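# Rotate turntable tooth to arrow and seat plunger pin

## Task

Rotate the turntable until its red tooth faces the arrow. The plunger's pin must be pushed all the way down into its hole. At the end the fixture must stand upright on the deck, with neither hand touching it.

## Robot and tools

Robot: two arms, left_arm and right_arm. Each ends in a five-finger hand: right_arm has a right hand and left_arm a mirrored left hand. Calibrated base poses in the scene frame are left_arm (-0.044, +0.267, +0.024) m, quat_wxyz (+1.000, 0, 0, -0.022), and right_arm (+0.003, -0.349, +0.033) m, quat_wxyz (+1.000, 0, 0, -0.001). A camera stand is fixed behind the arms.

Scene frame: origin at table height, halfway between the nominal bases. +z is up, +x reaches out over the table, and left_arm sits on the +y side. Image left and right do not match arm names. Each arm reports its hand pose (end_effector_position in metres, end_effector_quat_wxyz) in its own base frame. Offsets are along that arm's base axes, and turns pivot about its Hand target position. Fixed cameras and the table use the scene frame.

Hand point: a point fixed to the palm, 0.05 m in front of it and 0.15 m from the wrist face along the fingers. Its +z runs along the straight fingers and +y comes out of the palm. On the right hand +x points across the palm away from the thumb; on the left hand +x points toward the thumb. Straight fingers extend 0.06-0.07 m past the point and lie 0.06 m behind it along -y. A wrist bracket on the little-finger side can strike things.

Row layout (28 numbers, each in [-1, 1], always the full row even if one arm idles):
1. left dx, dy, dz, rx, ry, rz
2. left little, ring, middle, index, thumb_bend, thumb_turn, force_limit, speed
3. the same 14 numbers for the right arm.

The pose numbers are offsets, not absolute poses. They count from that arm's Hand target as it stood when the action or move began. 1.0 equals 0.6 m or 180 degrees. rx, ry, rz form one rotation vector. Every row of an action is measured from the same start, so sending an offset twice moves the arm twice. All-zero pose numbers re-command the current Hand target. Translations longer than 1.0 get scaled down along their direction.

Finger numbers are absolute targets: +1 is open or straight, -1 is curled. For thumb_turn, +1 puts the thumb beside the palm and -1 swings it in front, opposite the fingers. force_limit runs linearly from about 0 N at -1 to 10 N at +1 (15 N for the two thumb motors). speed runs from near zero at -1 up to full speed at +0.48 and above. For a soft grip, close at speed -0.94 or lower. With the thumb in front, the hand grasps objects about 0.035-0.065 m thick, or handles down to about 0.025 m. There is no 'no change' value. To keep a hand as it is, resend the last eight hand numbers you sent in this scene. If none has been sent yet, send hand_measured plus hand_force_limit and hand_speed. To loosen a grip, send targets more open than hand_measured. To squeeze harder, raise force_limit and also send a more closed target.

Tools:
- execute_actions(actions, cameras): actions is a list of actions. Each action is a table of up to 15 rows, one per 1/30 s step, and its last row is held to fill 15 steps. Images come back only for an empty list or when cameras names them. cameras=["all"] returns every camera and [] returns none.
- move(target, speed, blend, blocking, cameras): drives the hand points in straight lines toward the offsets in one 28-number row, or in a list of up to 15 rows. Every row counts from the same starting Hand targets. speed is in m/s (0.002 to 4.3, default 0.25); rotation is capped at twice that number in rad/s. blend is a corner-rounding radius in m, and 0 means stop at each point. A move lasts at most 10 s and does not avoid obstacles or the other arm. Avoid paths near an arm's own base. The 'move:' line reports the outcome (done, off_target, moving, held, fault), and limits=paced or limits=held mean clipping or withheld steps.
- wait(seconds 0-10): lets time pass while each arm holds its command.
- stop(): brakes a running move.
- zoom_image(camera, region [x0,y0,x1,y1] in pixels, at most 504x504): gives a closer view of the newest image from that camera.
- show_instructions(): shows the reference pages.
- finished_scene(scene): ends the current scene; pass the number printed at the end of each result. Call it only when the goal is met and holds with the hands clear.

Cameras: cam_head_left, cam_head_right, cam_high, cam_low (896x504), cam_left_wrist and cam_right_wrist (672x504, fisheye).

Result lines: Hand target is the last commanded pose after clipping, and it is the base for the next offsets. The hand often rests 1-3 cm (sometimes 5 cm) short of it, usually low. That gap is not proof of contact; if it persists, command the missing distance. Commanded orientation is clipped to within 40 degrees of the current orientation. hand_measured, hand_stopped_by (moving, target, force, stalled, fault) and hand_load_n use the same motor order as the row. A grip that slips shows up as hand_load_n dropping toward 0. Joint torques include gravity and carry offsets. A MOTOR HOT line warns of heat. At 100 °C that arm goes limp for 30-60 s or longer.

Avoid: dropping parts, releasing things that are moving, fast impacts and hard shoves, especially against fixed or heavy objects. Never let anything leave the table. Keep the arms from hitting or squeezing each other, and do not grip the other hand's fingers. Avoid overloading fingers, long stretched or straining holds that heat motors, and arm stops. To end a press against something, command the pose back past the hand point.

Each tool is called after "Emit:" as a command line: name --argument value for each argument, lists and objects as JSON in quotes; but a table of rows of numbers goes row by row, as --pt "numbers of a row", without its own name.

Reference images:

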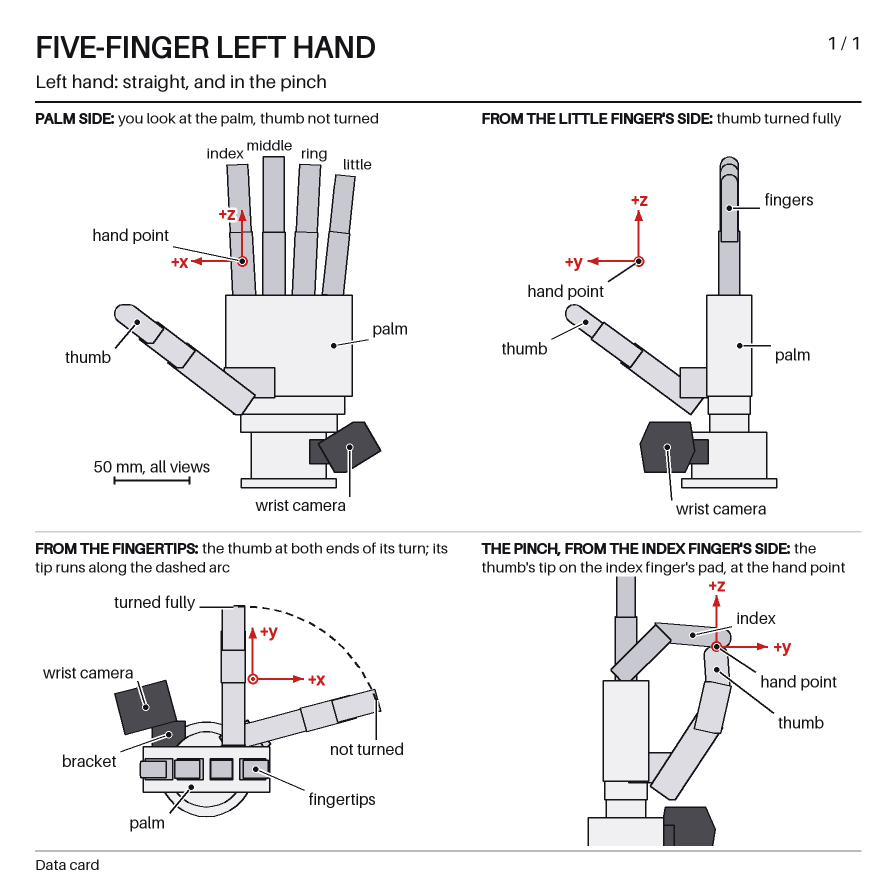

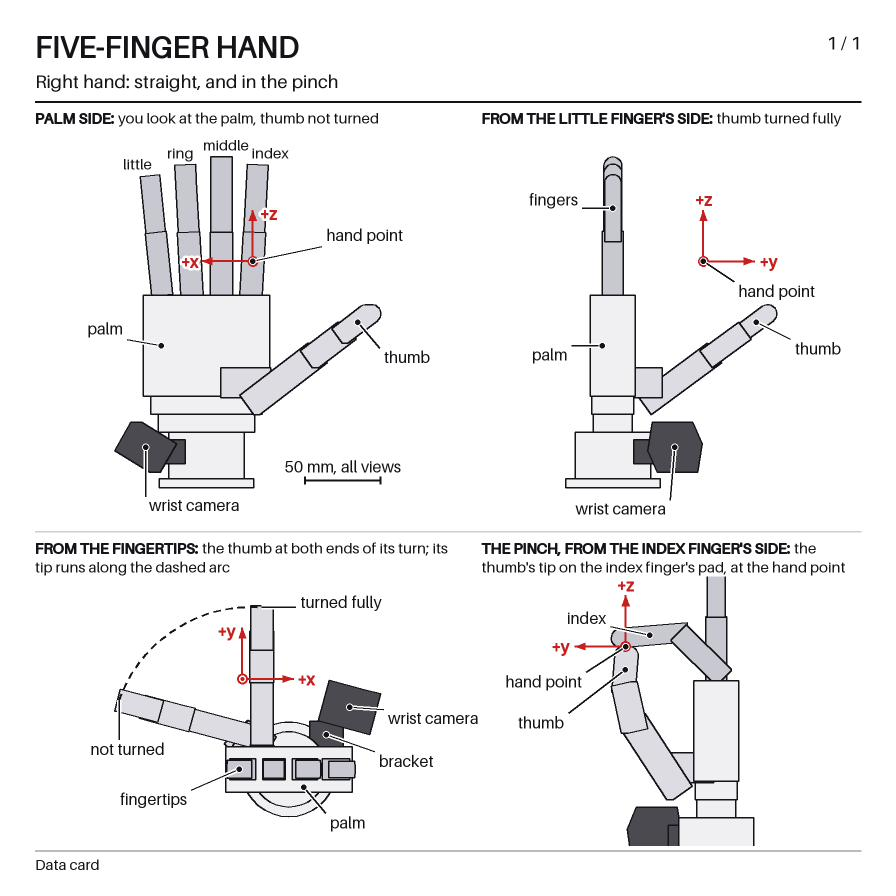

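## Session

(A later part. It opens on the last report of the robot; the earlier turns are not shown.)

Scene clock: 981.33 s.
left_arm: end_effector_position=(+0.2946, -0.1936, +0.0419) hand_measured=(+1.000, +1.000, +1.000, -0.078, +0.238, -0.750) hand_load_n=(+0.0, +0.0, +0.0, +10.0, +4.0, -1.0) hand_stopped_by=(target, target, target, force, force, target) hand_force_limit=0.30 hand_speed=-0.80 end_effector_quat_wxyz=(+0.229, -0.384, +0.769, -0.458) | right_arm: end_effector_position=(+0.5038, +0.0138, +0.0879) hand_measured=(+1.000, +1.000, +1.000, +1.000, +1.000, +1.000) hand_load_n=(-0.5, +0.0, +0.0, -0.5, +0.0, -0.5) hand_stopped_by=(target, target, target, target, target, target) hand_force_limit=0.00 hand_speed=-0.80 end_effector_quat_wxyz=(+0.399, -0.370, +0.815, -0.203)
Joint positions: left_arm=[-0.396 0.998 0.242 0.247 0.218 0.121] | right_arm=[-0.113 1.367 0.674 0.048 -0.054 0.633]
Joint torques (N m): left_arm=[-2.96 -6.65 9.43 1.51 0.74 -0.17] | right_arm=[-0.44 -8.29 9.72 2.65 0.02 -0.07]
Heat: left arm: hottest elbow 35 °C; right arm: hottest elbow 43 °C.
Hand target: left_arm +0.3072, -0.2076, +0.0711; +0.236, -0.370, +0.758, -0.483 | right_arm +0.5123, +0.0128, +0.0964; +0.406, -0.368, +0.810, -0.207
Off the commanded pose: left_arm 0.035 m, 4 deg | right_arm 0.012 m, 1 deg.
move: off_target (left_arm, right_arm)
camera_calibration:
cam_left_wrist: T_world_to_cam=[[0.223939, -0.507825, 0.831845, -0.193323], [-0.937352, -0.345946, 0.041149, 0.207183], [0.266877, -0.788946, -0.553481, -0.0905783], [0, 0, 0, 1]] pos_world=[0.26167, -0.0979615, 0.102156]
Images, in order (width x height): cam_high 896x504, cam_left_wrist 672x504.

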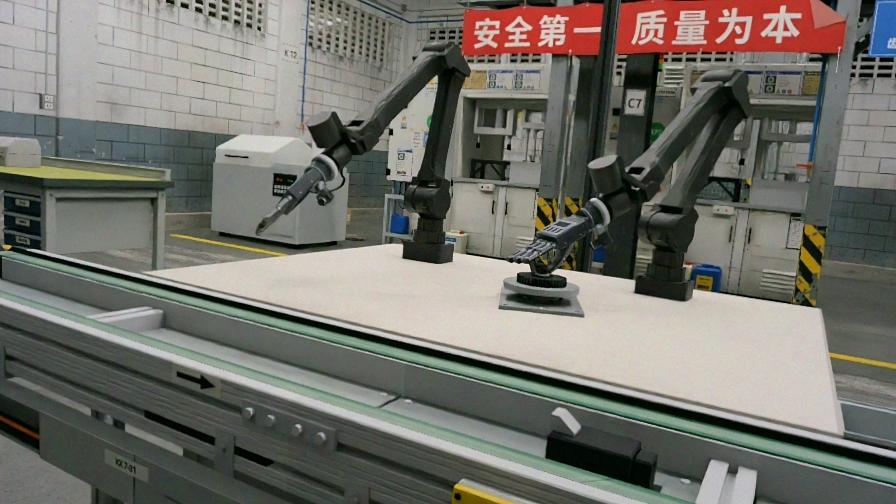

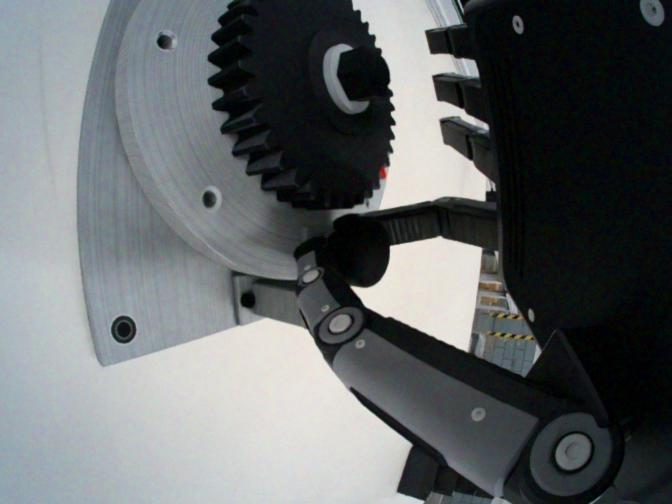

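Emit:
move --target '[0.025,-0.02,0.035,0,0,0,1,1,1,-0.35,0.02,-0.75,0.3,-0.8,0,0,0,0,0,0,1,1,1,1,1,1,0,-0.8]' --speed 0.06 --cameras '["cam_left_wrist","cam_high"]'

Emit:
zoom_image --camera "cam_high" --region '[510, 240, 570, 290]'

Emit:
zoom_image --camera "cam_left_wrist" --region '[200, 120, 420, 320]'

Scene clock: 988.43 s.
left_arm: end_effector_position=(+0.2962, -0.1949, +0.0443) hand_measured=(+1.000, +1.000, +1.000, -0.078, +0.240, -0.750) hand_load_n=(+0.0, +0.0, +0.0, +6.5, +8.0, -2.0) hand_stopped_by=(target, target, target, force, force, target) hand_force_limit=0.30 hand_speed=-0.80 end_effector_quat_wxyz=(+0.221, -0.391, +0.777, -0.440) | right_arm: end_effector_position=(+0.5038, +0.0138, +0.0879) hand_measured=(+1.000, +1.000, +1.000, +1.000, +1.000, +1.000) hand_load_n=(+0.0, +0.0, +0.0, +0.0, +0.0, -0.5) hand_stopped_by=(target, target, target, target, target, target) hand_force_limit=0.00 hand_speed=-0.80 end_effector_quat_wxyz=(+0.399, -0.370, +0.815, -0.203)
Joint positions: left_arm=[-0.406 0.996 0.281 0.162 0.2 0.121] | right_arm=[-0.113 1.367 0.674 0.048 -0.054 0.633]
Joint torques (N m): left_arm=[-3.66 -6.95 11.71 2.09 0.84 -0.27] | right_arm=[-0.38 -8.29 9.73 2.63 0.02 -0.07]
Heat: left arm: hottest elbow 37 °C; right arm: hottest elbow 43 °C.
Hand target: left_arm +0.3221, -0.2197, +0.0922; +0.236, -0.370, +0.758, -0.483 | right_arm +0.5123, +0.0128, +0.0964; +0.406, -0.368, +0.810, -0.207
Off the commanded pose: left_arm 0.060 m, 6 deg | right_arm 0.012 m, 1 deg.
move: off_target (left_arm, right_arm)
camera_calibration:
cam_left_wrist: T_world_to_cam=[[0.256224, -0.527332, 0.810105, -0.208723], [-0.933938, -0.351133, 0.0668228, 0.204942], [0.249217, -0.77371, -0.582464, -0.0811554], [0, 0, 0, 1]] pos_world=[0.265108, -0.100895, 0.108122]
Images, in order (width x height): cam_high 896x504, cam_left_wrist 672x504.

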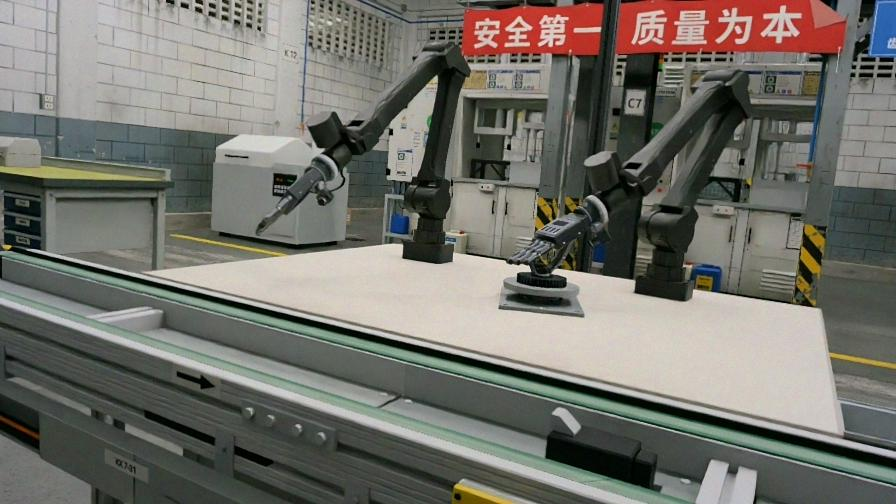

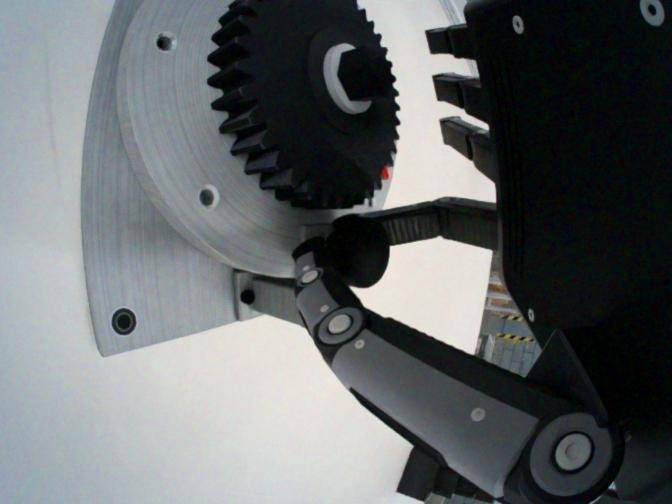

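Scaled by 8.400 from the camera's 896x504 image, which has a finer 1280x720 frame.

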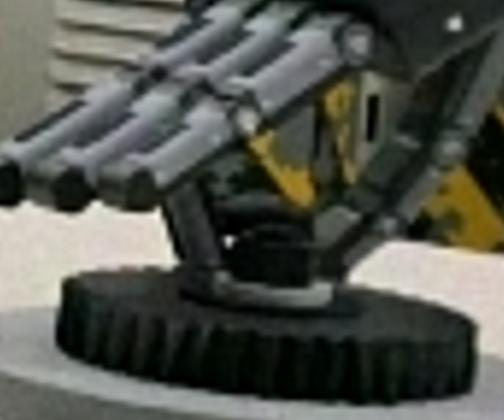

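Scaled by 2.291 from the camera's 672x504 image, which has a finer 960x720 frame.

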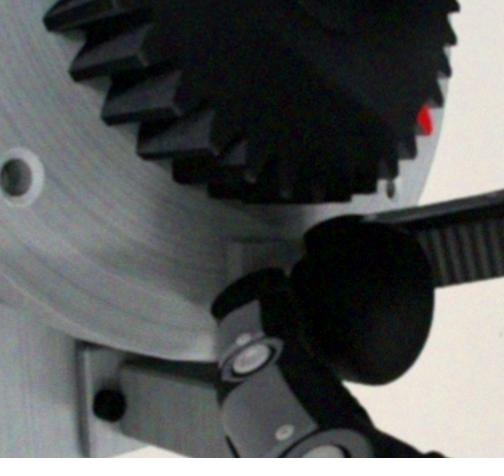

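Emit:
move --target '[0.005,-0.004,0.035,0,0,0,1,1,1,-0.35,0.02,-0.75,0.3,-0.8,0,0,0,0,0,0,1,1,1,1,1,1,0,-0.8]' --speed 0.06 --cameras '["cam_left_wrist","cam_high"]'

Emit:
zoom_image --camera "cam_high" --region '[510, 240, 570, 290]'

Emit:
zoom_image --camera "cam_left_wrist" --region '[200, 120, 420, 320]'

Scene clock: 1000.17 s.
left_arm: end_effector_position=(+0.2960, -0.1950, +0.0490) hand_measured=(+1.000, +1.000, +1.000, -0.078, +0.240, -0.750) hand_load_n=(+0.0, +0.0, +0.0, +11.0, +10.0, -2.0) hand_stopped_by=(target, target, target, force, force, target) hand_force_limit=0.30 hand_speed=-0.80 end_effector_quat_wxyz=(+0.213, -0.396, +0.784, -0.427) | right_arm: end_effector_position=(+0.5038, +0.0138, +0.0879) hand_measured=(+1.000, +1.000, +1.000, +1.000, +1.000, +1.000) hand_load_n=(-0.5, +0.0, +0.0, +0.0, +0.0, -0.5) hand_stopped_by=(target, target, target, target, target, target) hand_force_limit=0.00 hand_speed=-0.80 end_effector_quat_wxyz=(+0.399, -0.370, +0.815, -0.203)
Joint positions: left_arm=[-0.411 0.983 0.313 0.082 0.192 0.121] | right_arm=[-0.113 1.367 0.674 0.048 -0.054 0.633]
Joint torques (N m): left_arm=[-3.6 -9.23 12.62 2.13 1.08 -0.28] | right_arm=[-0.38 -8.29 9.73 2.65 0.02 -0.07]
Heat: left arm: hottest elbow 40 °C; right arm: hottest elbow 43 °C.
Hand target: left_arm +0.3252, -0.2221, +0.1133; +0.236, -0.370, +0.758, -0.483 | right_arm +0.5123, +0.0128, +0.0964; +0.406, -0.368, +0.810, -0.207
Off the commanded pose: left_arm 0.075 m, 8 deg | right_arm 0.012 m, 1 deg.
move: off_target (left_arm, right_arm)
camera_calibration:
cam_left_wrist: T_world_to_cam=[[0.281389, -0.541163, 0.792441, -0.221881], [-0.930863, -0.3545, 0.0884508, 0.20185], [0.233054, -0.762543, -0.603501, -0.0704228], [0, 0, 0, 1]] pos_world=[0.266741, -0.102219, 0.115474]
Images, in order (width x height): cam_high 896x504, cam_left_wrist 672x504.

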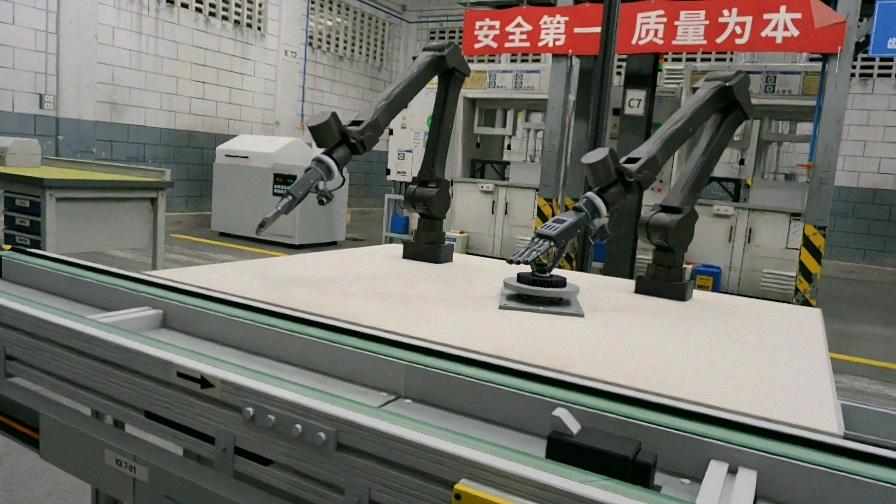

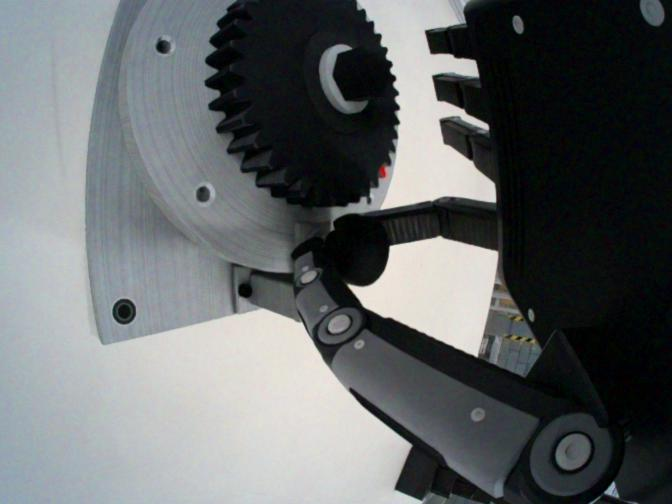

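Scaled by 8.400 from the camera's 896x504 image, which has a finer 1280x720 frame.

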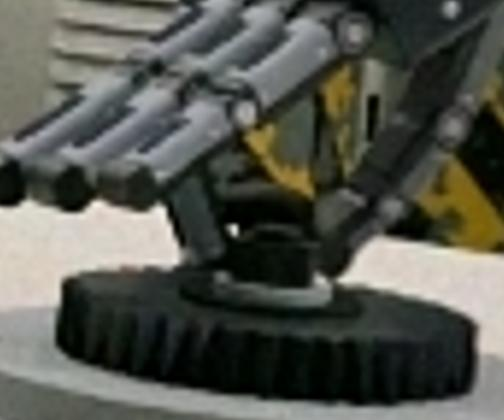

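Scaled by 2.291 from the camera's 672x504 image, which has a finer 960x720 frame.

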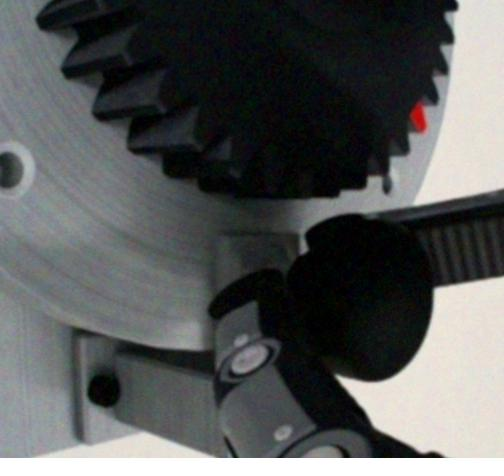

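Emit:
move --target '[0.003,-0.002,0.02,0,0,0,1,1,1,-0.35,0.02,-0.75,0.3,-0.8,0,0,0,0,0,0,1,1,1,1,1,1,0,-0.8]' --speed 0.06 --cameras '["all"]'

Emit:
zoom_image --camera "cam_high" --region '[510, 240, 570, 290]'

Emit:
zoom_image --camera "cam_low" --region '[530, 220, 630, 330]'

Emit:
zoom_image --camera "cam_head_left" --region '[380, 290, 490, 390]'

Scene clock: 1009.53 s.
left_arm: end_effector_position=(+0.2911, -0.1922, +0.0500) hand_measured=(+1.000, +1.000, +1.000, -0.078, +0.240, -0.750) hand_load_n=(+0.0, +0.0, +0.0, +10.5, +11.0, -2.5) hand_stopped_by=(target, target, target, force, force, target) hand_force_limit=0.30 hand_speed=-0.80 end_effector_quat_wxyz=(+0.207, -0.400, +0.789, -0.418) | right_arm: end_effector_position=(+0.5038, +0.0138, +0.0879) hand_measured=(+1.000, +1.000, +1.000, +1.000, +1.000, +1.000) hand_load_n=(+0.0, +0.0, +0.0, +0.0, +0.0, -0.5) hand_stopped_by=(target, target, target, target, target, target) hand_force_limit=0.00 hand_speed=-0.80 end_effector_quat_wxyz=(+0.399, -0.370, +0.815, -0.203)
Joint positions: left_arm=[-0.411 0.962 0.322 0.027 0.19 0.123] | right_arm=[-0.113 1.367 0.674 0.048 -0.054 0.633]
Joint torques (N m): left_arm=[-3.6 -9.35 13.74 2.3 1.19 -0.32] | right_arm=[-0.38 -8.29 9.72 2.63 0.02 -0.06]
Motor temperatures (°C): left_arm=[24 25 44 26 28 27] | right_arm=[27 27 43 24 24 24]
Heat: left arm: hottest elbow 44 °C; right arm: hottest elbow 43 °C.
Hand target: left_arm +0.3269, -0.2232, +0.1251; +0.236, -0.370, +0.758, -0.483 | right_arm +0.5123, +0.0128, +0.0964; +0.406, -0.368, +0.810, -0.207
Off the commanded pose: left_arm 0.089 m, 10 deg | right_arm 0.012 m, 1 deg.
move: off_target (left_arm, right_arm)
camera_calibration:
cam_left_wrist: T_world_to_cam=[[0.29885, -0.55111, 0.779081, -0.226068], [-0.928544, -0.35632, 0.104128, 0.196395], [0.220216, -0.754529, -0.618216, -0.060602], [0, 0, 0, 1]] pos_world=[0.263267, -0.100335, 0.11821]

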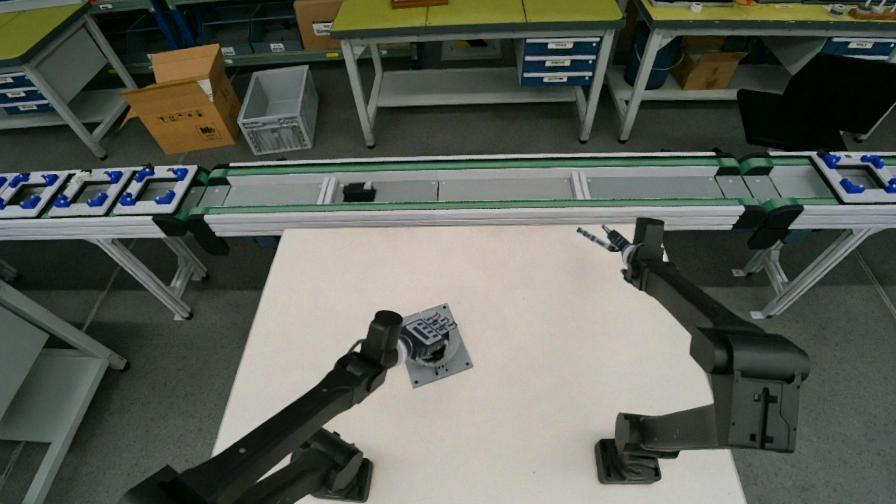

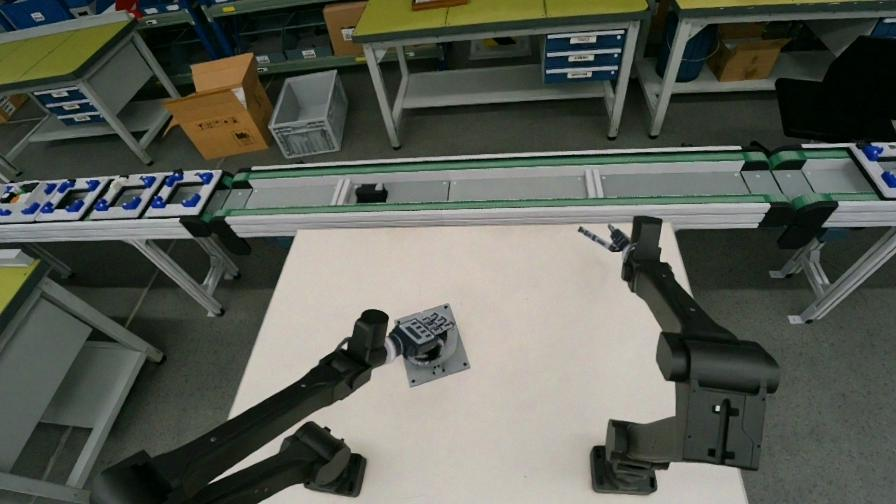

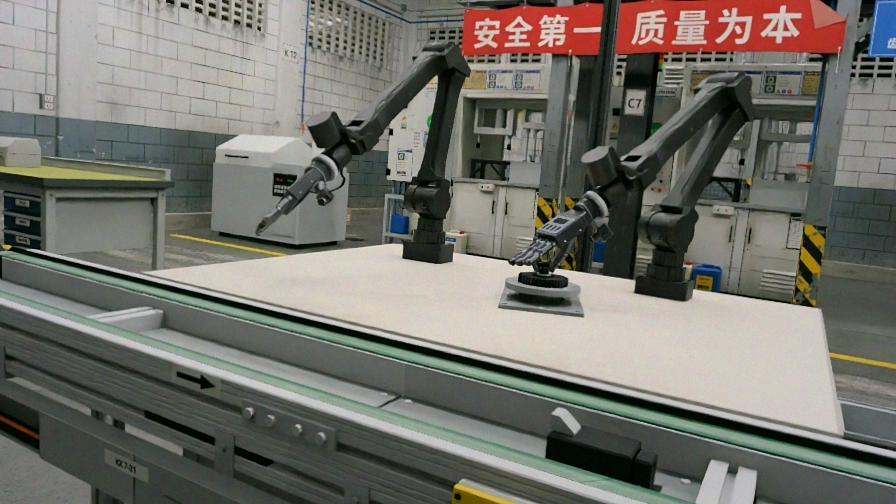

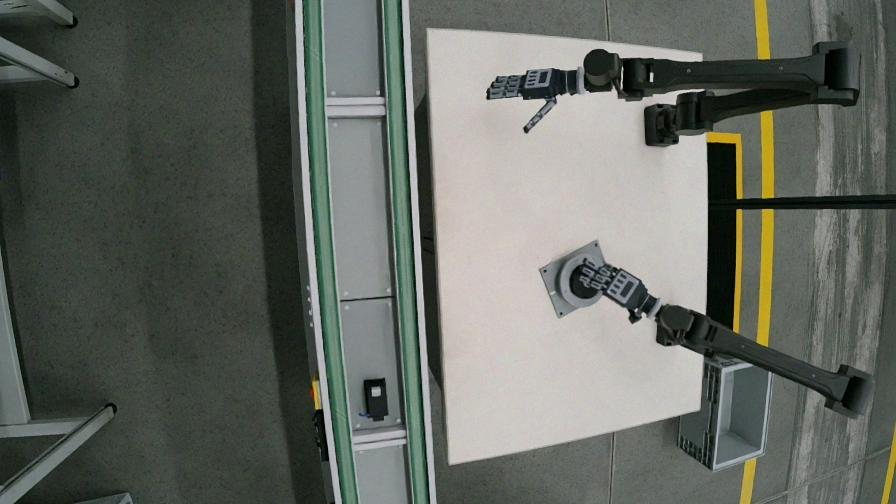

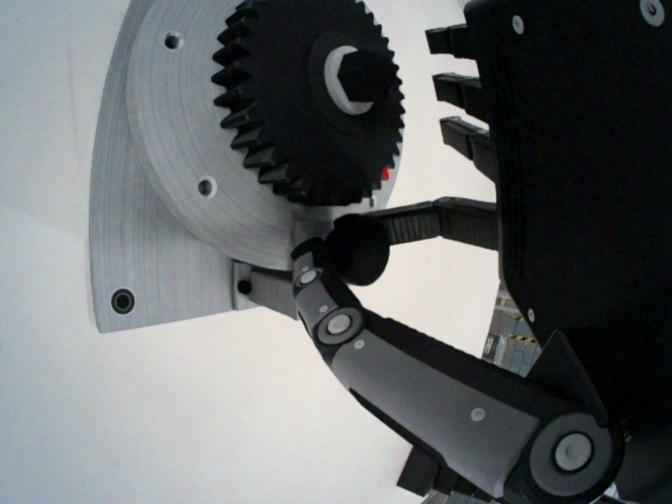

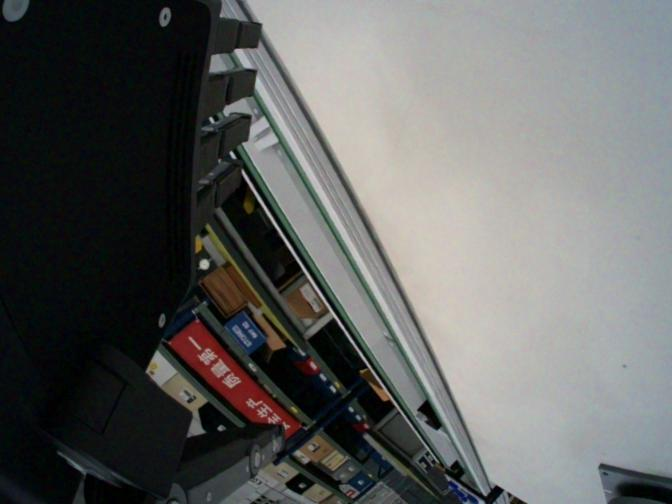

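Scaled by 8.400 from the camera's 896x504 image, which has a finer 1280x720 frame.

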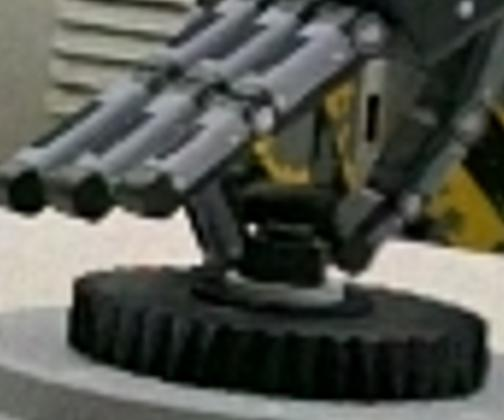

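Scaled by 4.582 from the camera's 896x504 image, which has a finer 1280x720 frame.

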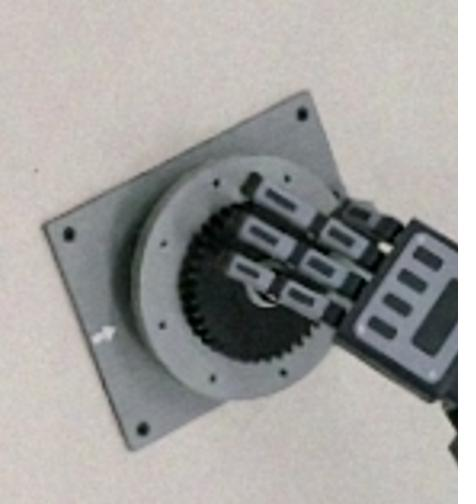

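Scaled by 4.582 from the camera's 896x504 image, which has a finer 1280x720 frame.

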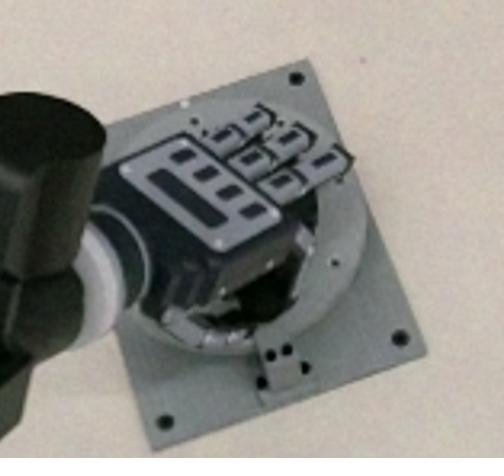

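Emit:
move --pt "0 0 0 0 0 0 1 1 1 -0.35 0.02 -0.75 0.3 -0.8 -0.05 0.15 0.2 -0.1 0.01 0.26 -1 -1 -1 1 1 -1 0 0.2" --pt "0 0 0 0 0 0 1 1 1 -0.35 0.02 -0.75 0.3 -0.8 -0.192 0.507 0.108 -0.2498 0.0211 0.659 -1 -1 -1 1 1 -1 0 0.2" --speed 0.3 --blend '[0.05,0]' --cameras '["all"]'

Scene clock: 1077.60 s.
left_arm: end_effector_position=(+0.2911, -0.1922, +0.0500) hand_measured=(+1.000, +1.000, +1.000, -0.078, +0.240, -0.750) hand_load_n=(+0.0, +0.0, +0.0, +11.0, +11.0, -2.5) hand_stopped_by=(target, target, target, force, force, target) hand_force_limit=0.30 hand_speed=-0.80 end_effector_quat_wxyz=(+0.207, -0.400, +0.789, -0.418) | right_arm: end_effector_position=(+0.3834, +0.3080, +0.1494) hand_measured=(-1.000, -1.000, -1.000, +1.000, +1.000, -1.000) hand_load_n=(+0.0, +0.0, +0.0, +0.0, +0.0, +0.0) hand_stopped_by=(target, target, target, target, target, target) hand_force_limit=0.00 hand_speed=0.20 end_effector_quat_wxyz=(-0.210, +0.978, -0.007, -0.011)
Joint positions: left_arm=[-0.411 0.962 0.322 0.027 0.19 0.123] | right_arm=[0.595 1.638 1.424 -1.124 -0.358 -0.92]
Joint torques (N m): left_arm=[-3.66 -9.47 13.76 2.22 1.2 -0.31] | right_arm=[-0.32 -11.58 13.12 0.68 -0.15 -0.17]
Heat: left arm: hottest elbow 48 °C; right arm: hottest elbow 44 °C.
Hand target: left_arm +0.3269, -0.2232, +0.1250; +0.236, -0.370, +0.758, -0.483 | right_arm +0.3972, +0.3172, +0.1612; -0.216, +0.976, +0.001, +0.000
Off the commanded pose: left_arm 0.089 m, 10 deg | right_arm 0.020 m, 2 deg.
move: off_target (left_arm, right_arm)
camera_calibration:
cam_left_wrist: T_world_to_cam=[[0.298601, -0.551382, 0.778983, -0.226018], [-0.928627, -0.356186, 0.103846, 0.196463], [0.220204, -0.754393, -0.618386, -0.0605653], [0, 0, 0, 1]] pos_world=[0.263267, -0.100335, 0.11821]
cam_right_wrist: T_world_to_cam=[[0.197759, -0.884884, -0.421748, 0.263422], [-0.829495, -0.380322, 0.409015, 0.371948], [-0.522331, 0.268951, -0.809219, 0.345664], [0, 0, 0, 1]] pos_world=[0.436986, 0.281591, 0.238683]

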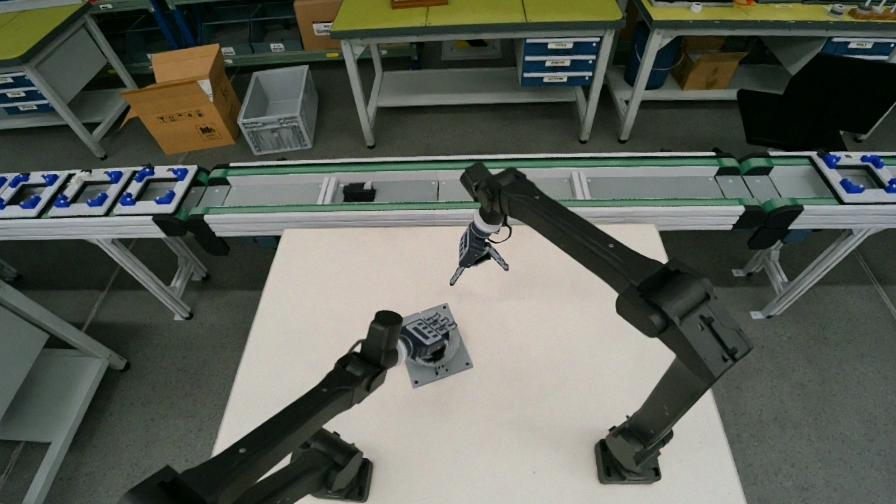

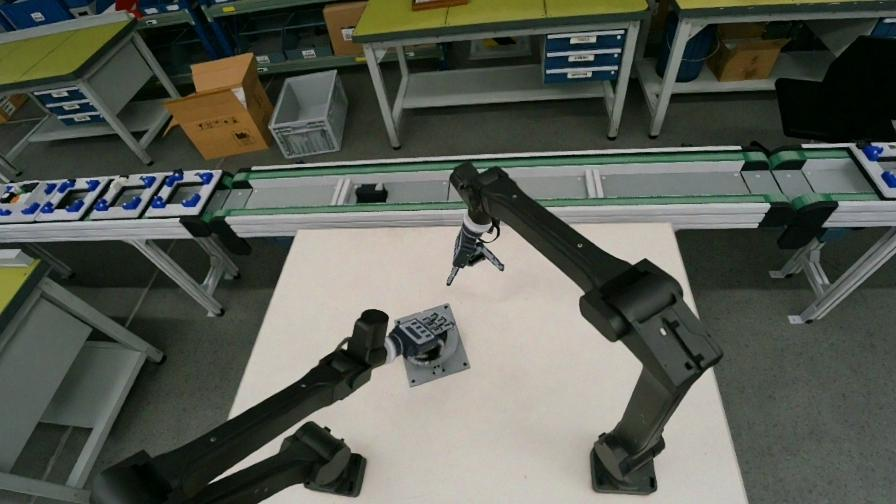

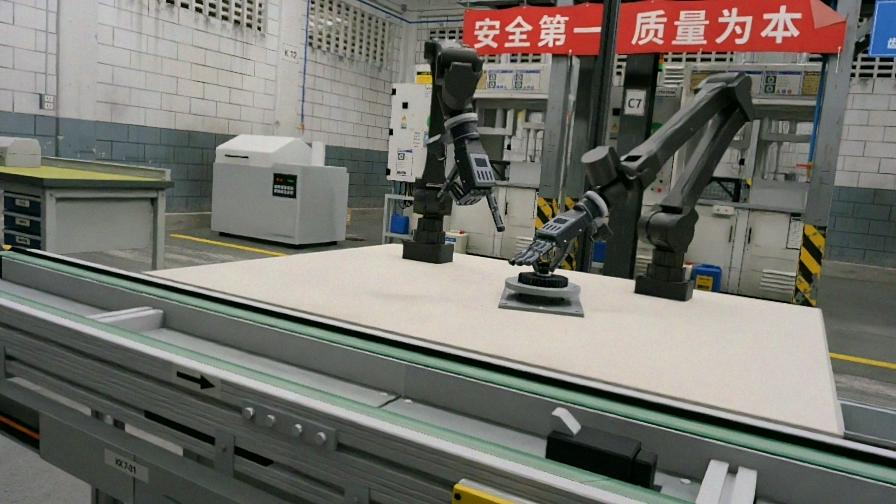

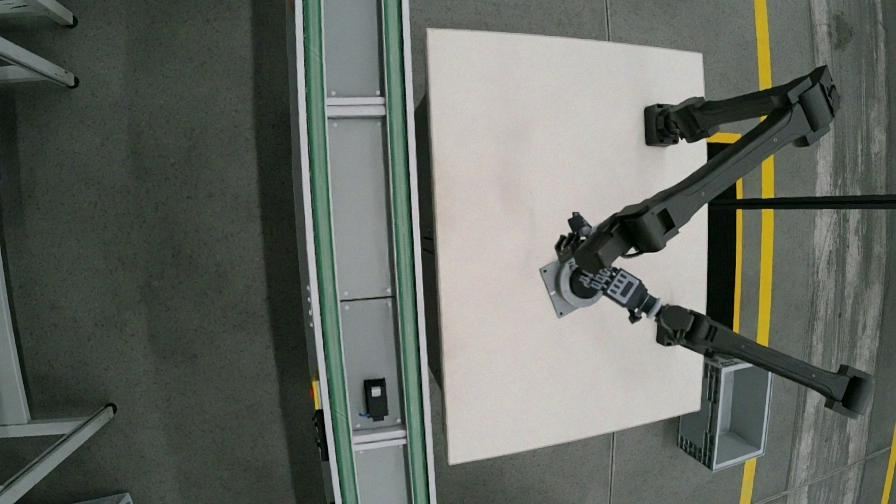

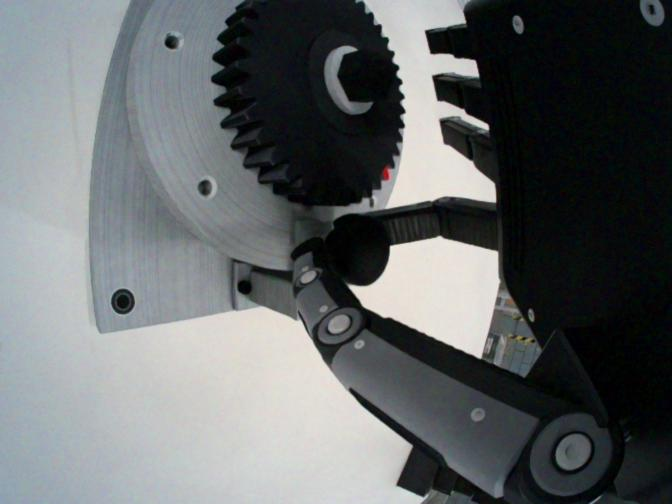

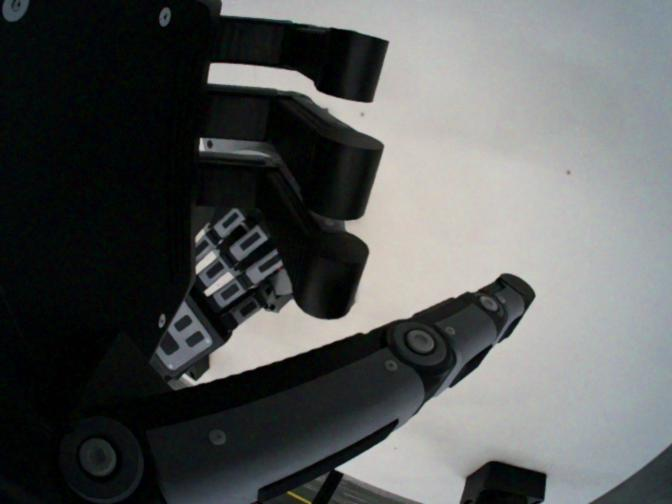

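Emit:
zoom_image --camera "cam_low" --region '[530, 200, 640, 330]'

Emit:
zoom_image --camera "cam_high" --region '[470, 210, 600, 330]'

Emit:
zoom_image --camera "cam_head_left" --region '[390, 260, 520, 390]'

Scaled by 3.877 from the camera's 896x504 image, which has a finer 1280x720 frame.

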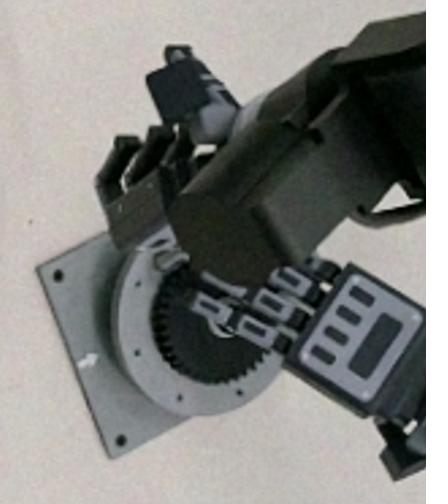

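Scaled by 3.877 from the camera's 896x504 image, which has a finer 1280x720 frame.

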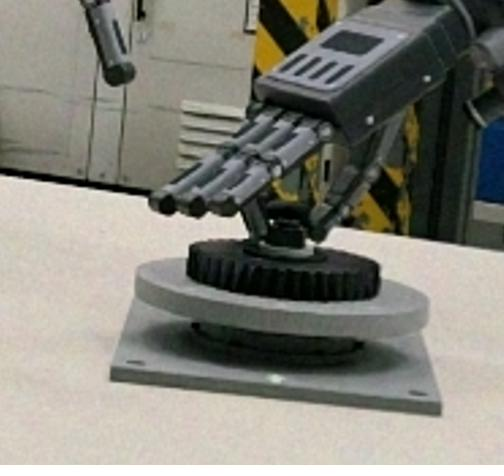

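Scaled by 3.877 from the camera's 896x504 image, which has a finer 1280x720 frame.

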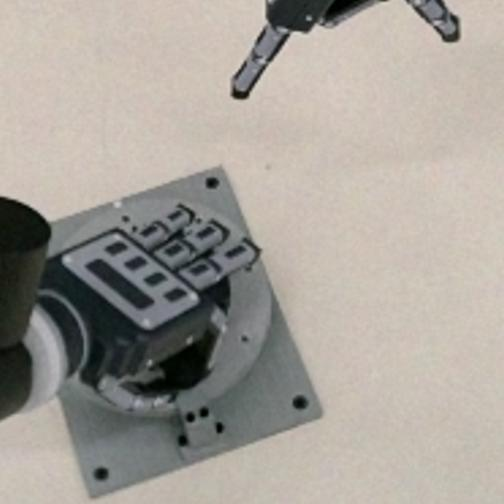

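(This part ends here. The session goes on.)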